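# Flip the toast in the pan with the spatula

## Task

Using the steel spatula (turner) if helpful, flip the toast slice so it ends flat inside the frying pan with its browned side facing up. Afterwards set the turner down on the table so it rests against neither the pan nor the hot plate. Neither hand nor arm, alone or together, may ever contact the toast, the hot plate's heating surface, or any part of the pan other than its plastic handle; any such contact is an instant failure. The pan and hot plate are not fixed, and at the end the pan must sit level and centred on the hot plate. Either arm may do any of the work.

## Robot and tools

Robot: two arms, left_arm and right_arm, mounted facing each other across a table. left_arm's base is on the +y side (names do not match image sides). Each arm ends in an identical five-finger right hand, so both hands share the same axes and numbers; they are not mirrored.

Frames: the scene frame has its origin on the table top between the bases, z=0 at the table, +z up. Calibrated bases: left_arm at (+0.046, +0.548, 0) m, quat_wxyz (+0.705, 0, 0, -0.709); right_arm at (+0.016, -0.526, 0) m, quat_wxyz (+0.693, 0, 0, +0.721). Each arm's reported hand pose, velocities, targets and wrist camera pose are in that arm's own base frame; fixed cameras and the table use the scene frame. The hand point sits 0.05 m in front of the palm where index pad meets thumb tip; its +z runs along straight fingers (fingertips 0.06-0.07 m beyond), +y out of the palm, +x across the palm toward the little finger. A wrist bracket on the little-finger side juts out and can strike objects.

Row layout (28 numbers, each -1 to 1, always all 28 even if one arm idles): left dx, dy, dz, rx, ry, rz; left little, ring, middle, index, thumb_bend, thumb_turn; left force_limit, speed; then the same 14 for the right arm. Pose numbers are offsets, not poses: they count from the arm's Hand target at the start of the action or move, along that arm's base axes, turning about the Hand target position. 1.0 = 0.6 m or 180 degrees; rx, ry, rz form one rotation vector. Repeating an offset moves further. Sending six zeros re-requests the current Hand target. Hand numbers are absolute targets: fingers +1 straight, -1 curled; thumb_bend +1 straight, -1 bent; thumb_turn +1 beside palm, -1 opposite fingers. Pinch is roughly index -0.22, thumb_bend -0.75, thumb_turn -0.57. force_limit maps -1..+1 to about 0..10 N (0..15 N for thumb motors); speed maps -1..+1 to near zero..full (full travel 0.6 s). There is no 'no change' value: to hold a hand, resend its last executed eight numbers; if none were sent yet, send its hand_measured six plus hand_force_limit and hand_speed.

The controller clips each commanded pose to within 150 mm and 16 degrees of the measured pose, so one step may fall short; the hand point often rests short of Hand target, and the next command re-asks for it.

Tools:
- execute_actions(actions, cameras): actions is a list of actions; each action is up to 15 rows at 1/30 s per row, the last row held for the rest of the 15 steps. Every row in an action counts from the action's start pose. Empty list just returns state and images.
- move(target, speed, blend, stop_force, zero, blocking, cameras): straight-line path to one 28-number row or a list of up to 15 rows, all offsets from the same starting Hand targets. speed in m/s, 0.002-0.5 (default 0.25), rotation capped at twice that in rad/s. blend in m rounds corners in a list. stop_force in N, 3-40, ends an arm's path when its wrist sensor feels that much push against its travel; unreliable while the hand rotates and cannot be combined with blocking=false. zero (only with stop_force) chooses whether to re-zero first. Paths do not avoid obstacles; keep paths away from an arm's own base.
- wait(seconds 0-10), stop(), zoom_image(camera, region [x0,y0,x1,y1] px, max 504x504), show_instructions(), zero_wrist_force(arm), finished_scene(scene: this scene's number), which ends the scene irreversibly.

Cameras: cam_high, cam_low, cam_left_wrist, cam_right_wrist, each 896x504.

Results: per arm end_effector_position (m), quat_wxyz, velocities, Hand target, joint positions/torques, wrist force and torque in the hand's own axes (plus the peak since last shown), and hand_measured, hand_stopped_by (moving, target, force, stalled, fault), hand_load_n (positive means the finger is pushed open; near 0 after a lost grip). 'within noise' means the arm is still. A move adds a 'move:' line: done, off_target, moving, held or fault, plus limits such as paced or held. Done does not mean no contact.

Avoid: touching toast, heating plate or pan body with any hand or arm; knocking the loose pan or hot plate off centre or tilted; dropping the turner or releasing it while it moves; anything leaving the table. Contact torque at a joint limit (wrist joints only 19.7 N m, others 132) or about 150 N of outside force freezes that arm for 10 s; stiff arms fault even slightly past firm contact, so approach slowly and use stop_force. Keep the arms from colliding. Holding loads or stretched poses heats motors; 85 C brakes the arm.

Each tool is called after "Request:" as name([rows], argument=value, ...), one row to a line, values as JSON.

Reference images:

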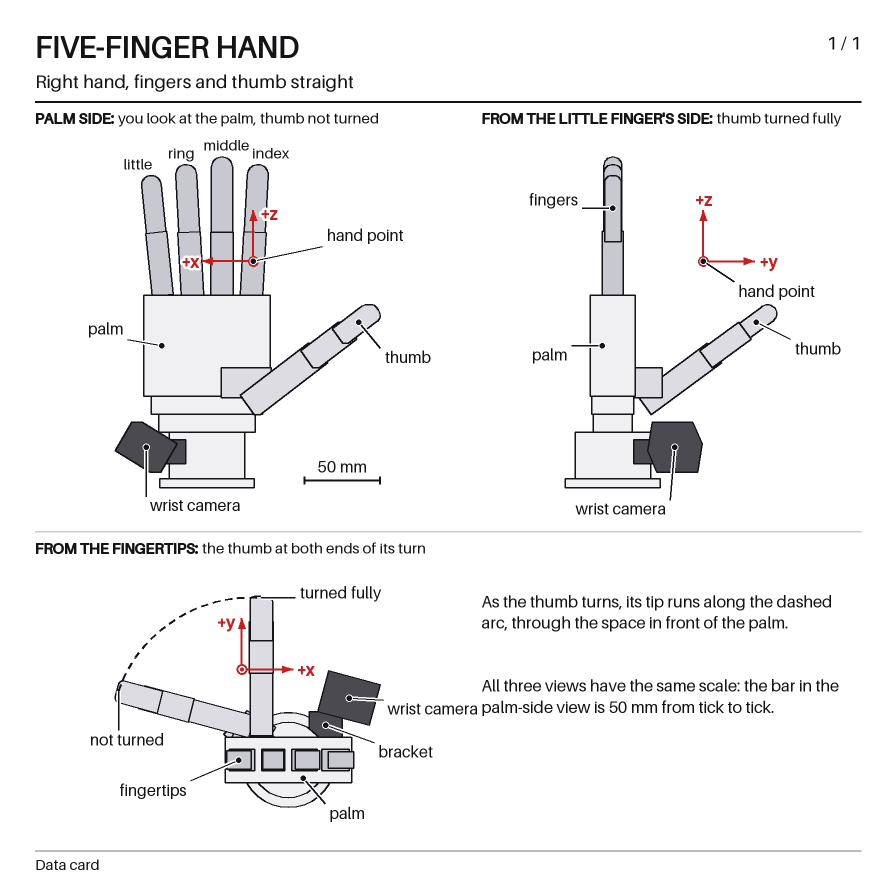

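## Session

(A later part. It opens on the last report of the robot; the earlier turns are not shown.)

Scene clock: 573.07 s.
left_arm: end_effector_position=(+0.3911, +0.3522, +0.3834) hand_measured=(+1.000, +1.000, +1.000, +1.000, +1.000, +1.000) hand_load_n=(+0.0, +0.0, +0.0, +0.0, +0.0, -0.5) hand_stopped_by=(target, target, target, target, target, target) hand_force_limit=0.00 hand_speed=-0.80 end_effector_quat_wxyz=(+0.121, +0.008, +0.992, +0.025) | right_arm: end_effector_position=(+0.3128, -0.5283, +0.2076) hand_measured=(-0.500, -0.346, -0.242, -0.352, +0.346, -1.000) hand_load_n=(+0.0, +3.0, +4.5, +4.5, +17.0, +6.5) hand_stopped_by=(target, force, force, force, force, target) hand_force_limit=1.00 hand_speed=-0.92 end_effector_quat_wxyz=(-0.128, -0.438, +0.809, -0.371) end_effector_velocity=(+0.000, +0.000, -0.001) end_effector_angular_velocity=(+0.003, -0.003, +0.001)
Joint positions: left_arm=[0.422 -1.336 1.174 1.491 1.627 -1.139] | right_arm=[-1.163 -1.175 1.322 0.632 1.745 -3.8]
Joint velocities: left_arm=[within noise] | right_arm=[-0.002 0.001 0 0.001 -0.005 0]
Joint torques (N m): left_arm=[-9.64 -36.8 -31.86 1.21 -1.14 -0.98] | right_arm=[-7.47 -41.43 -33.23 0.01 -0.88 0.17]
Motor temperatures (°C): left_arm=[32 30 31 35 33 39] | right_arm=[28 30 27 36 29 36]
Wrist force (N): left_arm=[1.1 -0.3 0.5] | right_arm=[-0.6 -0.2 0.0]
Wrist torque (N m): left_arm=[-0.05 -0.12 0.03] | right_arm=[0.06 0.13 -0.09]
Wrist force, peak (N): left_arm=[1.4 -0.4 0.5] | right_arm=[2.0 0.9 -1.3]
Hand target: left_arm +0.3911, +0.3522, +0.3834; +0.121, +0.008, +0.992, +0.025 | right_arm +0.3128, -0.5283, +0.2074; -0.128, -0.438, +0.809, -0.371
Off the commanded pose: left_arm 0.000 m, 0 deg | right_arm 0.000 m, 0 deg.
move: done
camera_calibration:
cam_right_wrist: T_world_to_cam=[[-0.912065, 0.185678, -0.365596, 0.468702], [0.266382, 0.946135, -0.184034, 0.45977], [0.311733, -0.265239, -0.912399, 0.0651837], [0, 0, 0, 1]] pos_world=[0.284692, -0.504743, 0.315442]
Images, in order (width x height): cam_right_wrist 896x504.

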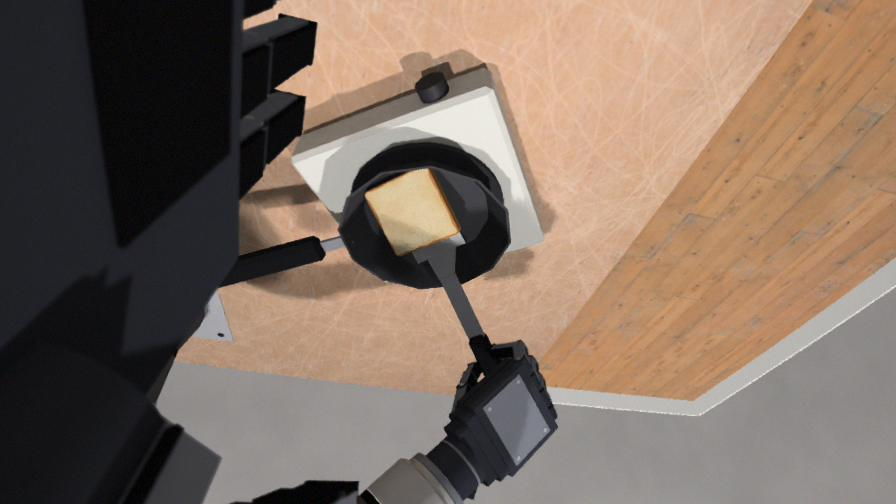

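Request:
move(target=[0,0,0,0,0,0,1,1,1,1,1,1,0,-0.8,0.0171,0.0172,0.0392,-0.0315,0.0313,0,-0.5,-0.54,-0.56,-0.56,0.1,-1,1.0,-0.92], speed=0.03, cameras=["cam_right_wrist","cam_low"])

Request:
zoom_image(camera="cam_right_wrist", region=[330, 130, 530, 330])

Scene clock: 576.87 s.
left_arm: end_effector_position=(+0.3911, +0.3522, +0.3834) hand_measured=(+1.000, +1.000, +1.000, +1.000, +1.000, +1.000) hand_load_n=(+0.0, +0.0, +0.0, +0.0, +0.0, +0.0) hand_stopped_by=(target, target, target, target, target, target) hand_force_limit=0.00 hand_speed=-0.80 end_effector_quat_wxyz=(+0.121, +0.008, +0.992, +0.025) | right_arm: end_effector_position=(+0.3231, -0.5179, +0.2310) hand_measured=(-0.500, -0.346, -0.242, -0.352, +0.346, -1.000) hand_load_n=(+0.0, +2.0, +5.5, +4.0, +15.5, +7.5) hand_stopped_by=(target, force, force, force, force, target) hand_force_limit=1.00 hand_speed=-0.92 end_effector_quat_wxyz=(-0.189, -0.449, +0.782, -0.389) end_effector_velocity=(+0.001, -0.001, -0.001) end_effector_angular_velocity=(+0.002, -0.003, +0.003)
Joint positions: left_arm=[0.422 -1.336 1.174 1.491 1.627 -1.139] | right_arm=[-1.076 -1.196 1.322 0.597 1.898 -3.839]
Joint velocities: left_arm=[within noise] | right_arm=[-0.002 0.001 0 -0.001 -0.006 0]
Joint torques (N m): left_arm=[-9.67 -36.62 -33.72 1.15 -1.24 -1.28] | right_arm=[-9.07 -43.47 -33.83 0.32 -0.74 0.31]
Motor temperatures (°C): left_arm=[32 30 31 35 33 39] | right_arm=[28 30 27 36 29 36]
Wrist force (N): left_arm=[1.3 -0.2 0.4] | right_arm=[-0.3 0.0 0.0]
Wrist torque (N m): left_arm=[-0.03 -0.14 0.05] | right_arm=[0.10 0.12 -0.12]
Wrist force, peak (N): left_arm=[1.4 -0.3 0.0] | right_arm=[-1.1 0.2 0.0]
Hand target: left_arm +0.3911, +0.3522, +0.3834; +0.121, +0.008, +0.992, +0.025 | right_arm +0.3230, -0.5179, +0.2310; -0.189, -0.449, +0.782, -0.389
Off the commanded pose: left_arm 0.000 m, 0 deg | right_arm 0.000 m, 0 deg.
move: done
camera_calibration:
cam_right_wrist: T_world_to_cam=[[-0.944392, 0.153151, -0.290977, 0.461101], [0.242478, 0.922062, -0.301671, 0.474021], [0.222097, -0.355452, -0.907924, 0.067362], [0, 0, 0, 1]] pos_world=[0.305559, -0.483751, 0.338328]
Images, in order (width x height): cam_low 896x504, cam_right_wrist 896x504.

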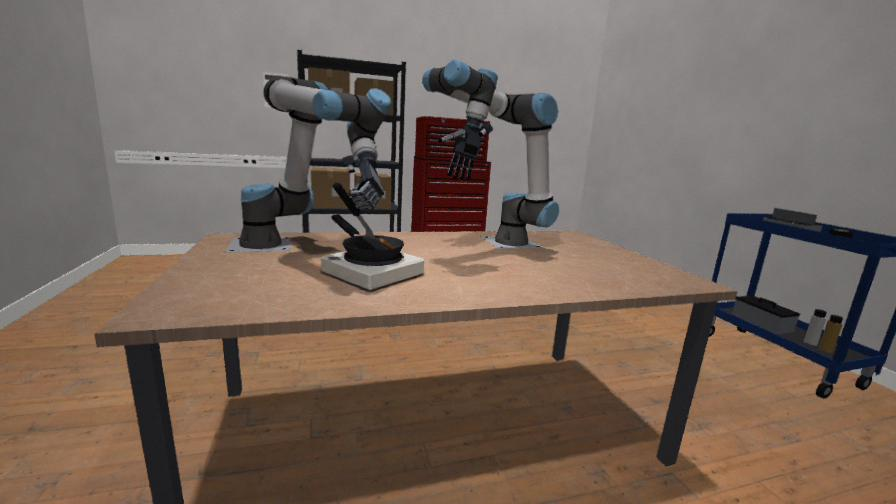

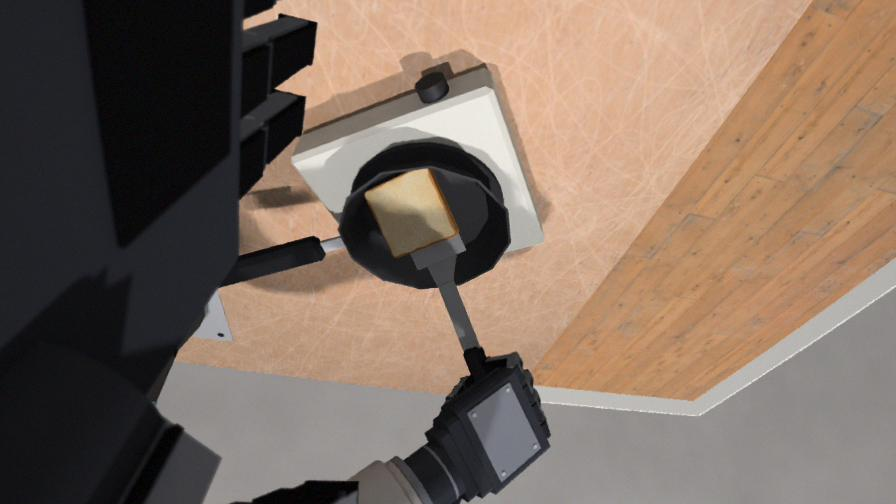

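Scaled by 2.520 from the camera's 896x504 image, which has a finer 1280x720 frame.

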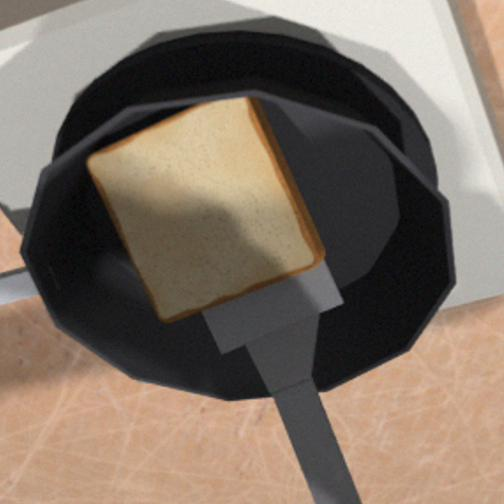

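Request:
move(target=[0,0,0,0,0,0,1,1,1,1,1,1,0,-0.8,0.0257,0.0259,0.038,-0.0355,0.0352,0,-0.5,-0.54,-0.56,-0.56,0.1,-1,1.0,-0.92], speed=0.03, cameras=["cam_right_wrist"])

Request:
zoom_image(camera="cam_right_wrist", region=[330, 130, 530, 330])

Scene clock: 582.70 s.
left_arm: end_effector_position=(+0.3911, +0.3522, +0.3834) hand_measured=(+1.000, +1.000, +1.000, +1.000, +1.000, +1.000) hand_load_n=(+0.0, +0.0, +0.0, +0.0, +0.0, +0.0) hand_stopped_by=(target, target, target, target, target, target) hand_force_limit=0.00 hand_speed=-0.80 end_effector_quat_wxyz=(+0.121, +0.008, +0.992, +0.025) | right_arm: end_effector_position=(+0.3385, -0.5024, +0.2538) hand_measured=(-0.500, -0.346, -0.242, -0.352, +0.346, -1.000) hand_load_n=(+0.0, +1.5, +6.5, +2.0, +14.0, +9.0) hand_stopped_by=(target, force, force, force, force, target) hand_force_limit=1.00 hand_speed=-0.92 end_effector_quat_wxyz=(-0.257, -0.459, +0.747, -0.406) end_effector_velocity=(+0.001, +0.000, -0.001) end_effector_angular_velocity=(+0.003, -0.003, +0.004)
Joint positions: left_arm=[0.422 -1.336 1.174 1.491 1.627 -1.139] | right_arm=[-0.971 -1.205 1.324 0.543 2.077 -3.894]
Joint velocities: left_arm=[within noise] | right_arm=[-0.002 -0.001 0.001 0 -0.007 0]
Joint torques (N m): left_arm=[-10.46 -34.99 -33.43 1.21 -1.26 -1.48] | right_arm=[-9.4 -47.51 -34.28 1.13 -0.76 0.96]
Motor temperatures (°C): left_arm=[32 30 31 35 33 39] | right_arm=[28 30 27 36 29 36]
Wrist force (N): left_arm=[0.9 -0.3 0.4] | right_arm=[-1.2 0.1 0.5]
Wrist torque (N m): left_arm=[-0.04 -0.09 0.03] | right_arm=[0.10 0.21 -0.21]
Wrist force, peak (N): left_arm=[1.3 -0.5 0.5] | right_arm=[-1.6 0.2 0.4]
Hand target: left_arm +0.3911, +0.3522, +0.3834; +0.121, +0.008, +0.992, +0.025 | right_arm +0.3384, -0.5024, +0.2538; -0.256, -0.459, +0.748, -0.406
Off the commanded pose: left_arm 0.000 m, 0 deg | right_arm 0.000 m, 0 deg.
move: done
camera_calibration:
cam_right_wrist: T_world_to_cam=[[-0.971622, 0.125705, -0.200372, 0.452343], [0.202097, 0.881347, -0.427064, 0.487853], [0.122913, -0.45544, -0.881741, 0.0668293], [0, 0, 0, 1]] pos_world=[0.332699, -0.456393, 0.357908]
Images, in order (width x height): cam_right_wrist 896x504.

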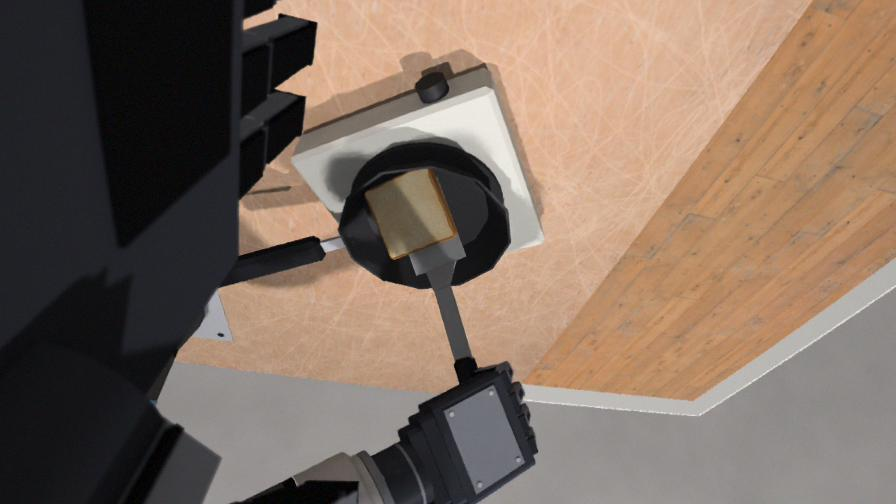

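Scaled by 2.520 from the camera's 896x504 image, which has a finer 1280x720 frame.

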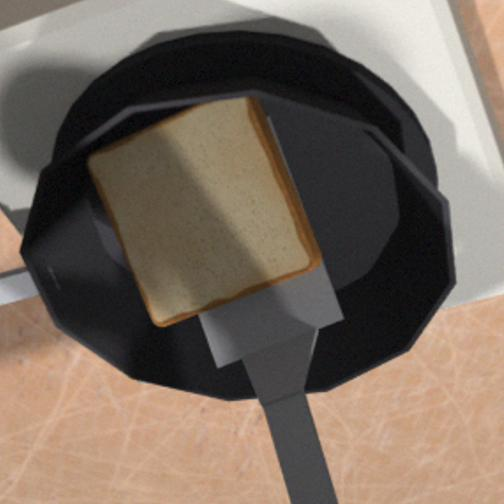

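Request:
execute_actions([
  [[0,0,0,0,0,0,1,1,1,1,1,1,0,-0.8,0,0,0,0,0,0,-0.5,-0.54,-0.56,-0.56,0.05,-1,1.0,-0.93]],
  [[0,0,0,0,0,0,1,1,1,1,1,1,0,-0.8,0,0,0,0,0,0,-0.5,-0.54,-0.56,-0.56,0.05,-1,1.0,-0.93]],
], cameras=["cam_right_wrist"])

Scene clock: 585.17 s.
left_arm: end_effector_position=(+0.3911, +0.3522, +0.3834) hand_measured=(+1.000, +1.000, +1.000, +1.000, +1.000, +1.000) hand_load_n=(+0.0, +0.0, -0.5, +0.0, +0.0, +0.0) hand_stopped_by=(target, target, target, target, target, target) hand_force_limit=0.00 hand_speed=-0.80 end_effector_quat_wxyz=(+0.121, +0.008, +0.992, +0.025) | right_arm: end_effector_position=(+0.3384, -0.5024, +0.2538) hand_measured=(-0.500, -0.346, -0.242, -0.352, +0.344, -1.000) hand_load_n=(+0.5, +1.5, +7.0, +2.0, +14.5, +9.0) hand_stopped_by=(target, force, force, force, force, target) hand_force_limit=1.00 hand_speed=-0.93 end_effector_quat_wxyz=(-0.256, -0.459, +0.748, -0.406)
Joint positions: left_arm=[0.422 -1.336 1.174 1.491 1.627 -1.139] | right_arm=[-0.971 -1.205 1.324 0.544 2.077 -3.893]
Joint velocities: within noise
Joint torques (N m): left_arm=[-10.32 -36.71 -34.18 0.93 -1.01 -1.77] | right_arm=[-8.4 -39.75 -32.43 2.62 -0.77 1.31]
Motor temperatures (°C): left_arm=[32 30 31 35 33 39] | right_arm=[28 30 27 36 29 36]
Wrist force (N): left_arm=[1.0 -0.2 0.1] | right_arm=[-1.4 0.1 0.3]
Wrist torque (N m): left_arm=[-0.02 -0.09 0.03] | right_arm=[0.10 0.23 -0.22]
Wrist force, peak (N): left_arm=[1.2 -0.4 0.4] | right_arm=[-1.7 0.2 0.7]
Hand target: left_arm +0.3911, +0.3522, +0.3834; +0.121, +0.008, +0.992, +0.025 | right_arm +0.3384, -0.5024, +0.2538; -0.256, -0.459, +0.748, -0.406
Off the commanded pose: left_arm 0.000 m, 0 deg | right_arm 0.000 m, 0 deg.
Step readings (end_effector_position of left_arm | right_arm):
0: (+0.3911, +0.3522, +0.3834) | (+0.3384, -0.5024, +0.2538)
1: (+0.3911, +0.3522, +0.3834) | (+0.3384, -0.5024, +0.2538)
2: (+0.3911, +0.3522, +0.3834) | (+0.3384, -0.5024, +0.2538)
4: (+0.3911, +0.3522, +0.3834) | (+0.3384, -0.5024, +0.2538)
8: (+0.3911, +0.3522, +0.3834) | (+0.3384, -0.5024, +0.2538)
15: (+0.3911, +0.3522, +0.3834) | (+0.3384, -0.5024, +0.2538)
16: (+0.3911, +0.3522, +0.3834) | (+0.3384, -0.5024, +0.2538)
17: (+0.3911, +0.3522, +0.3834) | (+0.3384, -0.5024, +0.2538)
19: (+0.3911, +0.3522, +0.3834) | (+0.3384, -0.5024, +0.2538)
23: (+0.3911, +0.3522, +0.3834) | (+0.3384, -0.5024, +0.2538)
30: (+0.3911, +0.3522, +0.3834) | (+0.3384, -0.5024, +0.2538)
camera_calibration:
cam_right_wrist: T_world_to_cam=[[-0.971556, 0.125903, -0.200567, 0.452398], [0.202328, 0.881433, -0.426778, 0.487764], [0.123054, -0.455219, -0.881835, 0.0668694], [0, 0, 0, 1]] pos_world=[0.332613, -0.456449, 0.357871]
Images, in order (width x height): cam_right_wrist 896x504.

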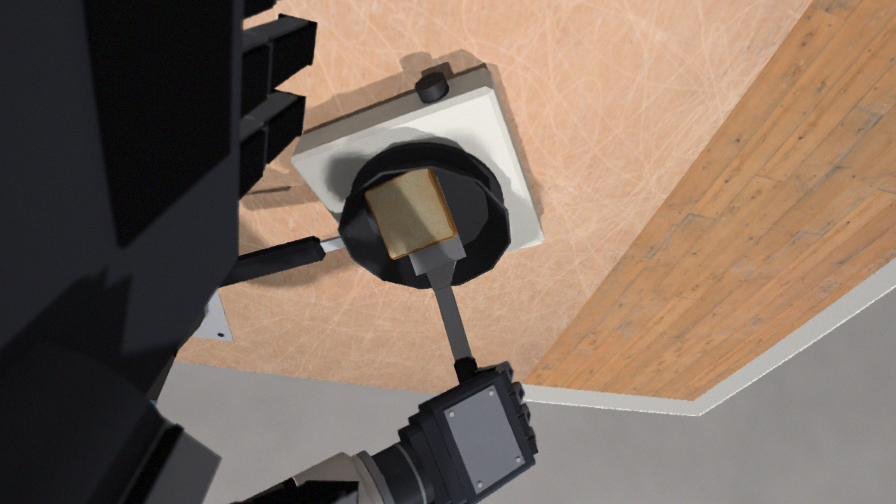

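Request:
move(target=[0,0,0,0,0,0,1,1,1,1,1,1,0,-0.8,0.0358,0.0361,0.0308,-0.0355,0.0352,0,-0.5,-0.54,-0.56,-0.56,0.05,-1,1.0,-0.93], speed=0.03, cameras=["cam_right_wrist","cam_high"])

Request:
zoom_image(camera="cam_right_wrist", region=[330, 130, 530, 330])

Scene clock: 590.20 s.
left_arm: end_effector_position=(+0.3911, +0.3522, +0.3834) hand_measured=(+1.000, +1.000, +1.000, +1.000, +1.000, +1.000) hand_load_n=(-0.5, +0.0, +0.0, +0.0, +0.0, +0.0) hand_stopped_by=(target, target, target, target, target, target) hand_force_limit=0.00 hand_speed=-0.80 end_effector_quat_wxyz=(+0.121, +0.008, +0.992, +0.025) | right_arm: end_effector_position=(+0.3600, -0.4807, +0.2723) hand_measured=(-0.500, -0.346, -0.242, -0.352, +0.344, -1.000) hand_load_n=(+0.0, +0.5, +8.5, +0.5, +12.5, +10.0) hand_stopped_by=(target, force, force, force, force, target) hand_force_limit=1.00 hand_speed=-0.93 end_effector_quat_wxyz=(-0.323, -0.465, +0.708, -0.422) end_effector_velocity=(+0.001, +0.000, +0.000) end_effector_angular_velocity=(+0.001, -0.005, +0.003)
Joint positions: left_arm=[0.422 -1.336 1.174 1.491 1.627 -1.139] | right_arm=[-0.855 -1.195 1.324 0.474 2.263 -3.963]
Joint velocities: left_arm=[within noise] | right_arm=[-0.001 -0.002 0.001 0 -0.006 0.002]
Joint torques (N m): left_arm=[-9.45 -36.95 -34.54 1.26 -0.98 -2.23] | right_arm=[-6.92 -39.9 -32.96 1.89 -0.42 0.93]
Motor temperatures (°C): left_arm=[32 30 31 35 33 39] | right_arm=[28 30 27 36 29 36]
Wrist force (N): left_arm=[1.1 -0.1 0.0] | right_arm=[-1.7 0.1 0.1]
Wrist torque (N m): left_arm=[0.01 -0.11 0.04] | right_arm=[0.07 0.28 -0.22]
Wrist force, peak (N): left_arm=[1.4 -0.2 0.5] | right_arm=[-2.3 -0.1 0.5]
Hand target: left_arm +0.3911, +0.3522, +0.3834; +0.121, +0.008, +0.992, +0.025 | right_arm +0.3599, -0.4807, +0.2722; -0.323, -0.465, +0.708, -0.421
Off the commanded pose: left_arm 0.000 m, 0 deg | right_arm 0.000 m, 0 deg.
move: done
camera_calibration:
cam_right_wrist: T_world_to_cam=[[-0.988529, 0.108651, -0.104906, 0.446109], [0.148432, 0.827196, -0.541954, 0.496875], [0.0278942, -0.551309, -0.833835, 0.0654032], [0, 0, 0, 1]] pos_world=[0.365415, -0.423426, 0.370618]
Images, in order (width x height): cam_high 896x504, cam_right_wrist 896x504.

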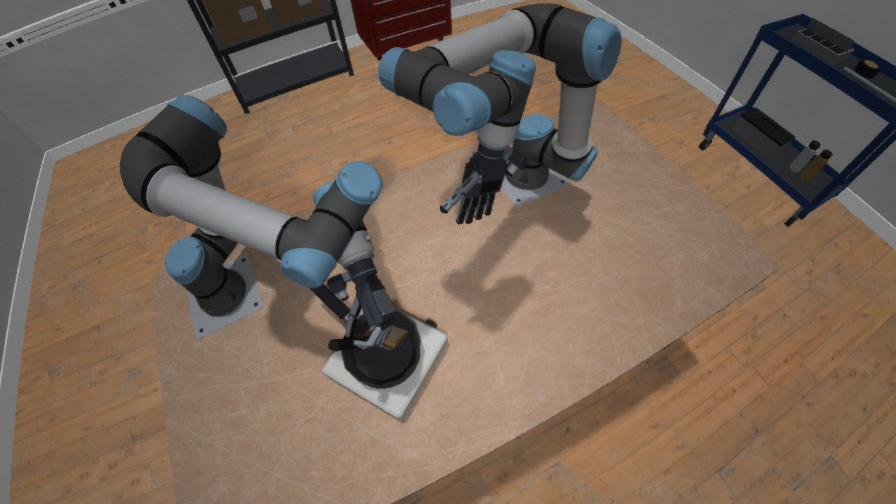

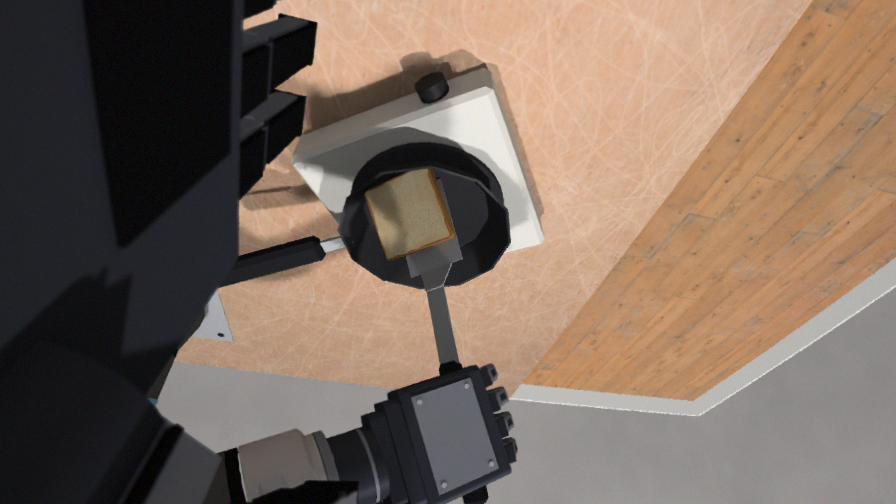

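Scaled by 2.520 from the camera's 896x504 image, which has a finer 1280x720 frame.

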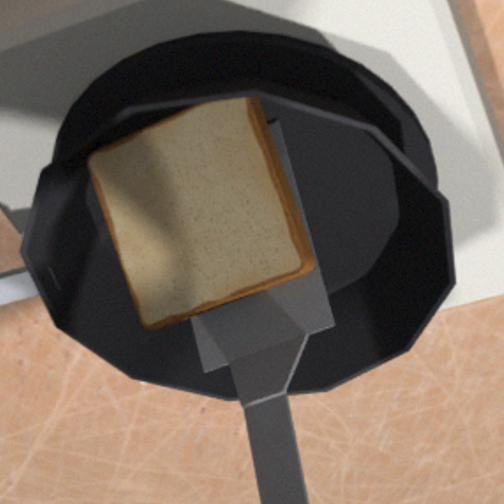

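Request:
move(target=[0,0,0,0,0,0,1,1,1,1,1,1,0,-0.8,0.0232,0.019,0,0,0,0,-0.5,-0.54,-0.56,-0.56,0.05,-1,1.0,-0.93], speed=0.015, stop_force=5, cameras=["cam_right_wrist","cam_high"])

Request:
zoom_image(camera="cam_right_wrist", region=[330, 130, 530, 330])

Scene clock: 603.27 s.
left_arm: end_effector_position=(+0.3911, +0.3522, +0.3834) hand_measured=(+1.000, +1.000, +1.000, +1.000, +1.000, +1.000) hand_load_n=(+0.0, +0.0, +0.0, +0.0, +0.0, +0.0) hand_stopped_by=(target, target, target, target, target, target) hand_force_limit=0.00 hand_speed=-0.80 end_effector_quat_wxyz=(+0.121, +0.008, +0.992, +0.025) | right_arm: end_effector_position=(+0.3738, -0.4693, +0.2722) hand_measured=(-0.500, -0.346, -0.242, -0.352, +0.344, -1.000) hand_load_n=(+0.5, +0.5, +8.5, +0.0, +12.0, +10.0) hand_stopped_by=(target, force, force, force, force, target) hand_force_limit=1.00 hand_speed=-0.93 end_effector_quat_wxyz=(-0.323, -0.465, +0.708, -0.421)
Joint positions: left_arm=[0.422 -1.336 1.174 1.491 1.627 -1.139] | right_arm=[-0.818 -1.178 1.301 0.497 2.292 -3.935]
Joint velocities: within noise
Joint torques (N m): left_arm=[-9.52 -35.86 -33.69 1.18 -1.22 -2.05] | right_arm=[-8.45 -50.32 -19.86 -1.37 -0.38 -1.16]
Motor temperatures (°C): left_arm=[32 30 31 35 33 39] | right_arm=[28 30 27 36 29 36]
Wrist force (N): left_arm=[0.4 0.0 0.2] | right_arm=[-1.5 0.0 0.0]
Wrist torque (N m): left_arm=[0.01 -0.01 0.01] | right_arm=[0.07 0.27 -0.22]
Wrist force, peak (N): left_arm=[1.3 -0.4 0.5] | right_arm=[-2.2 -0.1 0.5]
Hand target: left_arm +0.3911, +0.3522, +0.3834; +0.121, +0.008, +0.992, +0.025 | right_arm +0.3738, -0.4693, +0.2722; -0.323, -0.465, +0.708, -0.421
Off the commanded pose: left_arm 0.000 m, 0 deg | right_arm 0.000 m, 0 deg.
move: done
camera_calibration:
cam_right_wrist: T_world_to_cam=[[-0.988492, 0.108823, -0.105079, 0.458653], [0.148664, 0.827319, -0.541702, 0.485295], [0.0279839, -0.55109, -0.833977, 0.0713694], [0, 0, 0, 1]] pos_world=[0.379232, -0.412076, 0.370601]
Images, in order (width x height): cam_high 896x504, cam_right_wrist 896x504.

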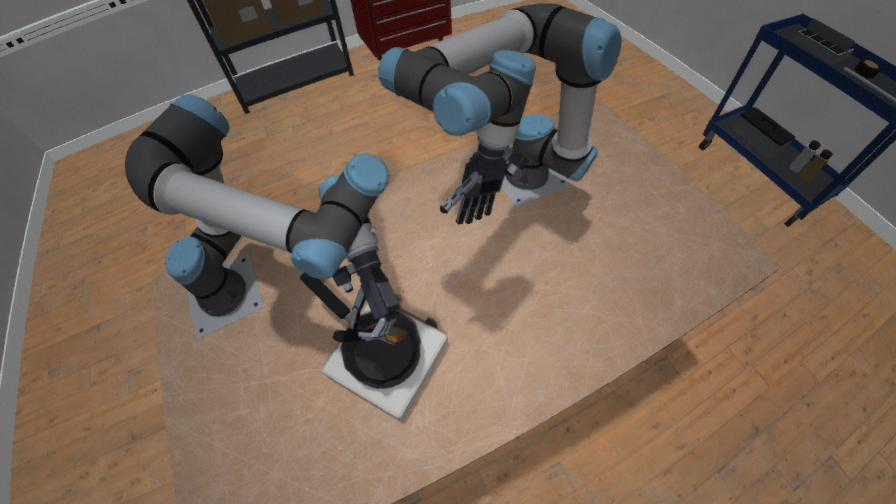

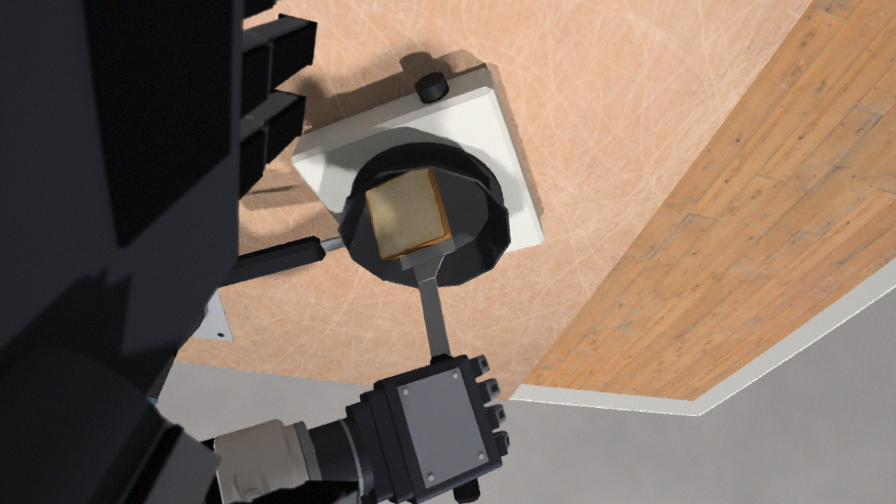

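Scaled by 2.520 from the camera's 896x504 image, which has a finer 1280x720 frame.

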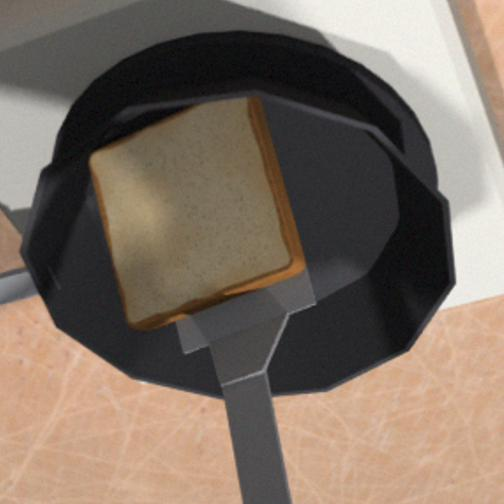

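Request:
move(target=[0,0,0,0,0,0,1,1,1,1,1,1,0,-0.8,-0.0303,-0.0249,0.0633,0,0,0,-0.5,-0.54,-0.56,-0.56,0.05,-1,1.0,-0.93], speed=0.03, cameras=["cam_right_wrist","cam_high"])

Request:
zoom_image(camera="cam_right_wrist", region=[330, 130, 530, 330])

Scene clock: 612.40 s.
left_arm: end_effector_position=(+0.3911, +0.3522, +0.3834) hand_measured=(+1.000, +1.000, +1.000, +1.000, +1.000, +1.000) hand_load_n=(+0.0, +0.0, +0.0, +0.0, +0.0, +0.0) hand_stopped_by=(target, target, target, target, target, target) hand_force_limit=0.00 hand_speed=-0.80 end_effector_quat_wxyz=(+0.121, +0.008, +0.992, +0.025) | right_arm: end_effector_position=(+0.3556, -0.4843, +0.3104) hand_measured=(-0.500, -0.346, -0.242, -0.352, +0.344, -1.000) hand_load_n=(+0.0, +0.5, +8.5, +0.0, +11.5, +10.0) hand_stopped_by=(target, force, force, force, force, target) hand_force_limit=1.00 hand_speed=-0.93 end_effector_quat_wxyz=(-0.323, -0.465, +0.708, -0.421)
Joint positions: left_arm=[0.422 -1.336 1.174 1.491 1.627 -1.139] | right_arm=[-0.866 -1.208 1.243 0.563 2.253 -3.971]
Joint velocities: within noise
Joint torques (N m): left_arm=[-10.28 -37.22 -34.53 1.24 -1.19 -1.83] | right_arm=[7.83 -37.78 -20.15 -1.29 1.81 0.9]
Motor temperatures (°C): left_arm=[32 30 31 35 33 39] | right_arm=[28 30 27 36 29 36]
Wrist force (N): left_arm=[0.9 -0.2 0.0] | right_arm=[-1.3 0.0 -0.2]
Wrist torque (N m): left_arm=[-0.01 -0.07 0.03] | right_arm=[0.10 0.24 -0.17]
Wrist force, peak (N): left_arm=[1.4 0.0 0.4] | right_arm=[-2.4 -0.2 0.3]
Hand target: left_arm +0.3911, +0.3522, +0.3834; +0.121, +0.008, +0.992, +0.025 | right_arm +0.3557, -0.4843, +0.3102; -0.323, -0.465, +0.708, -0.421
Off the commanded pose: left_arm 0.000 m, 0 deg | right_arm 0.000 m, 0 deg.
move: done
camera_calibration:
cam_right_wrist: T_world_to_cam=[[-0.988509, 0.108754, -0.104991, 0.446184], [0.148557, 0.827355, -0.541677, 0.521133], [0.0279549, -0.55105, -0.834004, 0.095492], [0, 0, 0, 1]] pos_world=[0.360969, -0.427066, 0.408772]
Images, in order (width x height): cam_high 896x504, cam_right_wrist 896x504.

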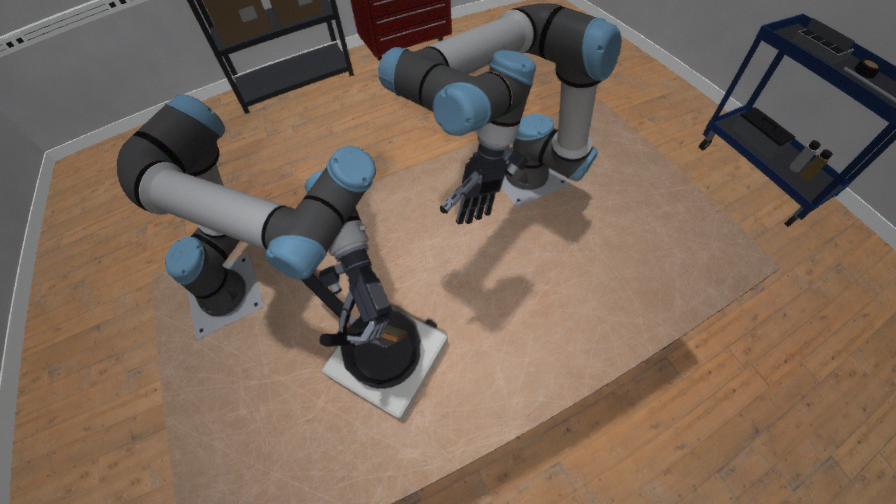

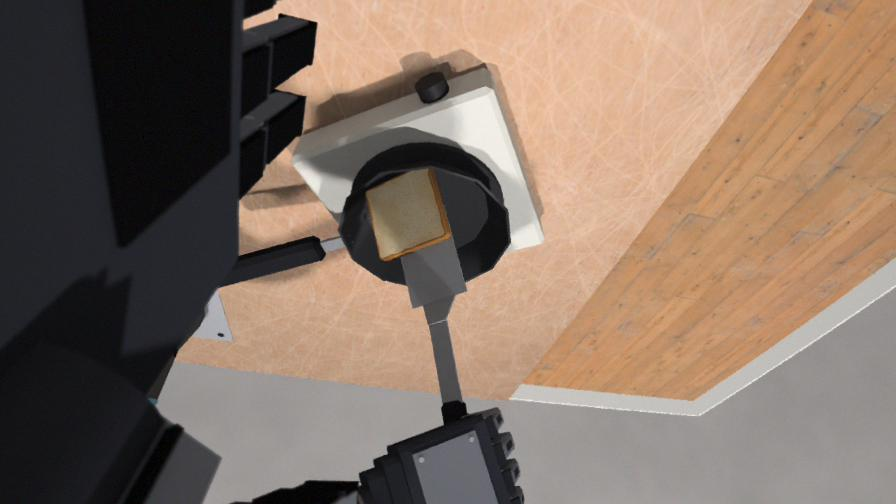

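Scaled by 2.520 from the camera's 896x504 image, which has a finer 1280x720 frame.

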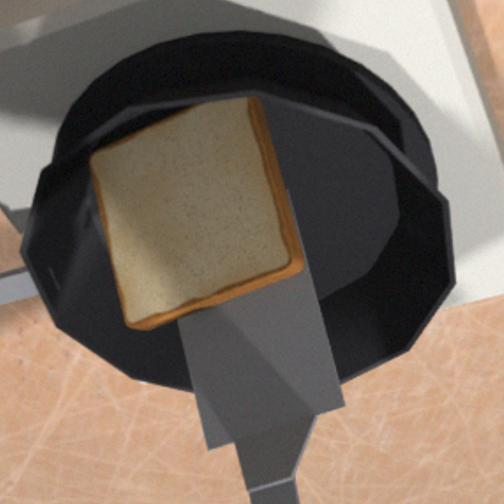

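Request:
move(target=[0,0,0,0,0,0,1,1,1,1,1,1,0,-0.8,-0.0254,-0.0208,-0.0097,0.0353,-0.0429,0,-0.5,-0.54,-0.56,-0.56,0.05,-1,1.0,-0.93], speed=0.03, cameras=["cam_right_wrist","cam_high"])

Request:
zoom_image(camera="cam_right_wrist", region=[330, 130, 530, 330])

Scene clock: 618.13 s.
left_arm: end_effector_position=(+0.3911, +0.3522, +0.3834) hand_measured=(+1.000, +1.000, +1.000, +1.000, +1.000, +1.000) hand_load_n=(+0.0, +0.0, +0.0, +0.0, +0.0, +0.0) hand_stopped_by=(target, target, target, target, target, target) hand_force_limit=0.00 hand_speed=-0.80 end_effector_quat_wxyz=(+0.121, +0.008, +0.992, +0.025) | right_arm: end_effector_position=(+0.3403, -0.4968, +0.3044) hand_measured=(-0.500, -0.346, -0.242, -0.352, +0.344, -1.000) hand_load_n=(+0.0, +0.0, +8.0, +0.0, +10.5, +8.5) hand_stopped_by=(target, force, force, force, force, target) hand_force_limit=1.00 hand_speed=-0.93 end_effector_quat_wxyz=(-0.248, -0.453, +0.751, -0.412) end_effector_velocity=(-0.001, +0.000, +0.002) end_effector_angular_velocity=(-0.004, +0.003, -0.003)
Joint positions: left_arm=[0.422 -1.336 1.174 1.491 1.627 -1.139] | right_arm=[-0.968 -1.226 1.221 0.664 2.068 -3.872]
Joint velocities: left_arm=[within noise] | right_arm=[0 -0.002 0 0 0.005 -0.001]
Joint torques (N m): left_arm=[-8.73 -35.79 -33.82 1.31 -0.92 -2.01] | right_arm=[9 -44.4 -31.5 -0.72 2.25 -0.83]
Motor temperatures (°C): left_arm=[32 30 31 35 33 39] | right_arm=[28 30 27 36 29 36]
Wrist force (N): left_arm=[1.2 -0.2 0.3] | right_arm=[-1.3 0.5 0.4]
Wrist torque (N m): left_arm=[-0.02 -0.11 0.04] | right_arm=[0.17 0.19 -0.14]
Wrist force, peak (N): left_arm=[1.4 -0.5 0.4] | right_arm=[-2.0 -0.1 0.3]
Hand target: left_arm +0.3911, +0.3522, +0.3834; +0.121, +0.008, +0.992, +0.025 | right_arm +0.3404, -0.4968, +0.3044; -0.248, -0.453, +0.751, -0.412
Off the commanded pose: left_arm 0.000 m, 0 deg | right_arm 0.000 m, 0 deg.
move: done
camera_calibration:
cam_right_wrist: T_world_to_cam=[[-0.966177, 0.127317, -0.224261, 0.469788], [0.214038, 0.880974, -0.421987, 0.498358], [0.143842, -0.455715, -0.878427, 0.105505], [0, 0, 0, 1]] pos_world=[0.332054, -0.450772, 0.408335]
Images, in order (width x height): cam_high 896x504, cam_right_wrist 896x504.

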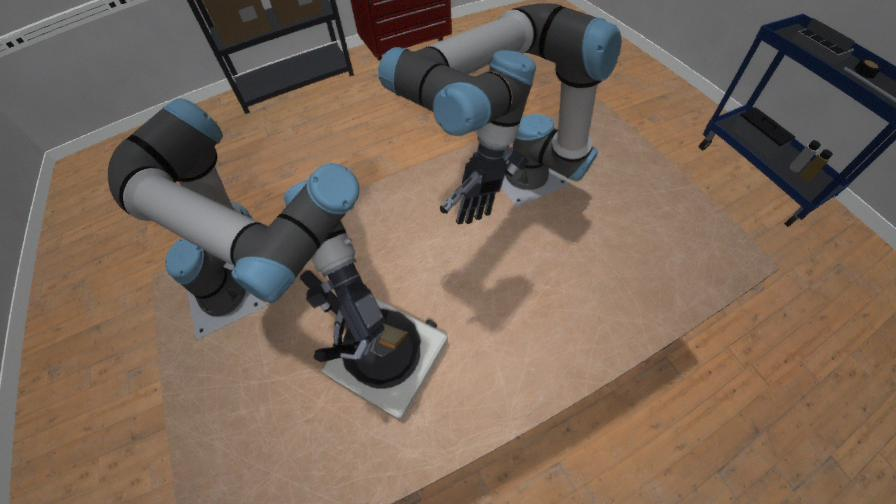

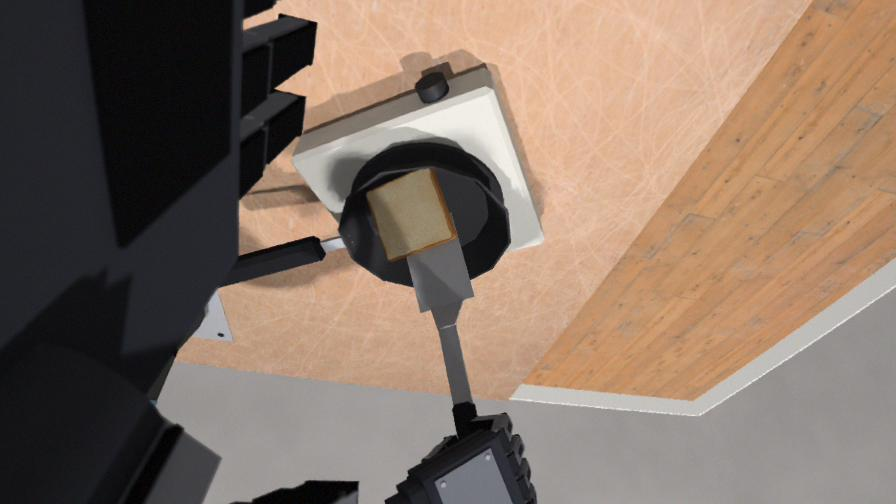

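Scaled by 2.520 from the camera's 896x504 image, which has a finer 1280x720 frame.

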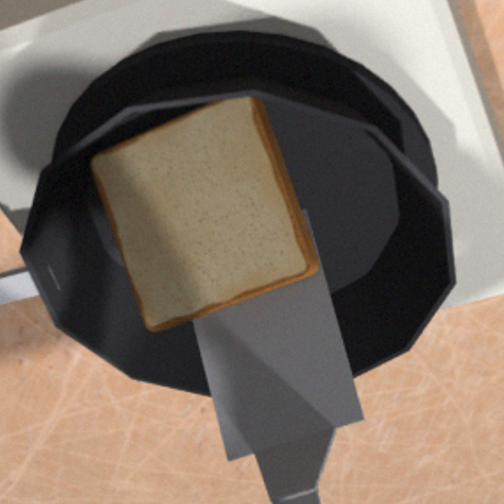

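Request:
execute_actions([
  [[0,0,0,0,0,0,1,1,1,1,1,1,0,-0.8,0,0,0,0,0,0,-0.5,-0.56,-0.56,-0.58,0.05,-1,-0.4,-0.93]],
  [[0,0,0,0,0,0,1,1,1,1,1,1,0,-0.8,0,0,0,0,0,0,-0.5,-0.56,-0.56,-0.58,0.05,-1,-0.4,-0.93]],
], cameras=["cam_right_wrist","cam_left_wrist"])

Scene clock: 629.00 s.
left_arm: end_effector_position=(+0.3911, +0.3522, +0.3834) hand_measured=(+1.000, +1.000, +1.000, +1.000, +1.000, +1.000) hand_load_n=(+0.0, +0.0, +0.0, +0.0, +0.0, +0.0) hand_stopped_by=(target, target, target, target, target, target) hand_force_limit=0.00 hand_speed=-0.80 end_effector_quat_wxyz=(+0.121, +0.008, +0.992, +0.025) | right_arm: end_effector_position=(+0.3404, -0.4968, +0.3044) hand_measured=(-0.500, -0.396, -0.242, -0.580, +0.344, -1.000) hand_load_n=(+0.5, +3.5, +4.0, +0.5, +13.0, +12.0) hand_stopped_by=(target, force, force, target, force, target) hand_force_limit=-0.40 hand_speed=-0.93 end_effector_quat_wxyz=(-0.248, -0.453, +0.751, -0.412)
Joint positions: left_arm=[0.422 -1.336 1.174 1.491 1.627 -1.139] | right_arm=[-0.968 -1.226 1.221 0.664 2.068 -3.873]
Joint velocities: within noise
Joint torques (N m): left_arm=[-10.28 -36.67 -32.86 1.4 -1.21 -2.22] | right_arm=[8.03 -38.11 -20.02 -1.17 2.23 -1.18]
Motor temperatures (°C): left_arm=[32 30 31 35 33 39] | right_arm=[28 30 27 36 29 36]
Wrist force (N): left_arm=[0.9 -0.4 0.2] | right_arm=[-1.1 0.3 -0.1]
Wrist torque (N m): left_arm=[-0.05 -0.08 0.02] | right_arm=[0.14 0.16 -0.13]
Wrist force, peak (N): left_arm=[1.3 -0.7 0.5] | right_arm=[-1.3 0.7 0.2]
Hand target: left_arm +0.3911, +0.3522, +0.3834; +0.121, +0.008, +0.992, +0.025 | right_arm +0.3404, -0.4968, +0.3044; -0.248, -0.453, +0.751, -0.412
Off the commanded pose: left_arm 0.000 m, 0 deg | right_arm 0.000 m, 0 deg.
Step readings (end_effector_position of left_arm | right_arm):
0: (+0.3911, +0.3522, +0.3834) | (+0.3404, -0.4968, +0.3044)
1: (+0.3911, +0.3522, +0.3834) | (+0.3404, -0.4968, +0.3044)
2: (+0.3911, +0.3522, +0.3834) | (+0.3404, -0.4968, +0.3044)
4: (+0.3911, +0.3522, +0.3834) | (+0.3404, -0.4968, +0.3044)
8: (+0.3911, +0.3522, +0.3834) | (+0.3404, -0.4968, +0.3044)
15: (+0.3911, +0.3522, +0.3834) | (+0.3404, -0.4968, +0.3044)
16: (+0.3911, +0.3522, +0.3834) | (+0.3404, -0.4968, +0.3044)
17: (+0.3911, +0.3522, +0.3834) | (+0.3404, -0.4968, +0.3044)
19: (+0.3911, +0.3522, +0.3834) | (+0.3404, -0.4968, +0.3044)
23: (+0.3911, +0.3522, +0.3834) | (+0.3404, -0.4968, +0.3044)
30: (+0.3911, +0.3522, +0.3834) | (+0.3404, -0.4968, +0.3044)
camera_calibration:
cam_left_wrist: T_world_to_cam=[[-0.226254, 0.974043, 0.00695467, -0.255009], [0.667136, 0.149755, 0.729728, -0.59804], [0.709745, 0.169744, -0.683702, 0.0363915], [0, 0, 0, 1]] pos_world=[0.315449, 0.331772, 0.463061]
cam_right_wrist: T_world_to_cam=[[-0.966257, 0.127119, -0.224027, 0.469709], [0.213791, 0.880904, -0.422257, 0.498461], [0.143669, -0.455904, -0.878357, 0.105432], [0, 0, 0, 1]] pos_world=[0.332146, -0.450739, 0.408313]
Images, in order (width x height): cam_left_wrist 896x504, cam_right_wrist 896x504.

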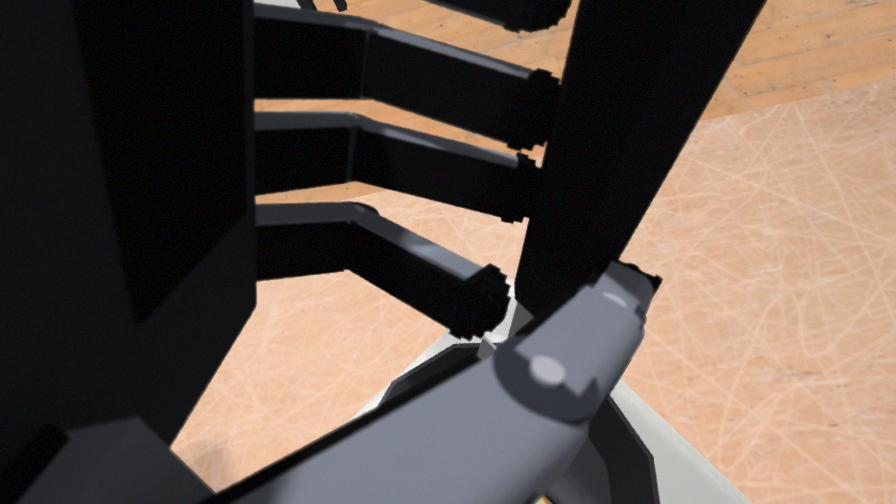

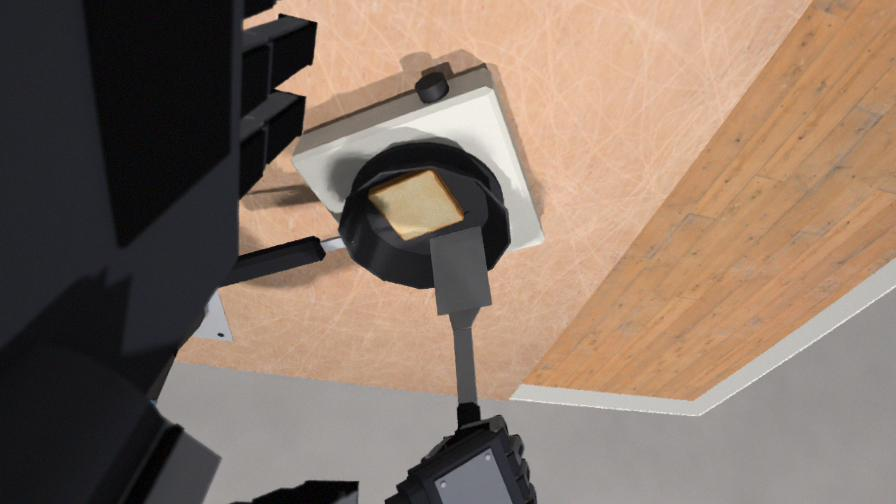

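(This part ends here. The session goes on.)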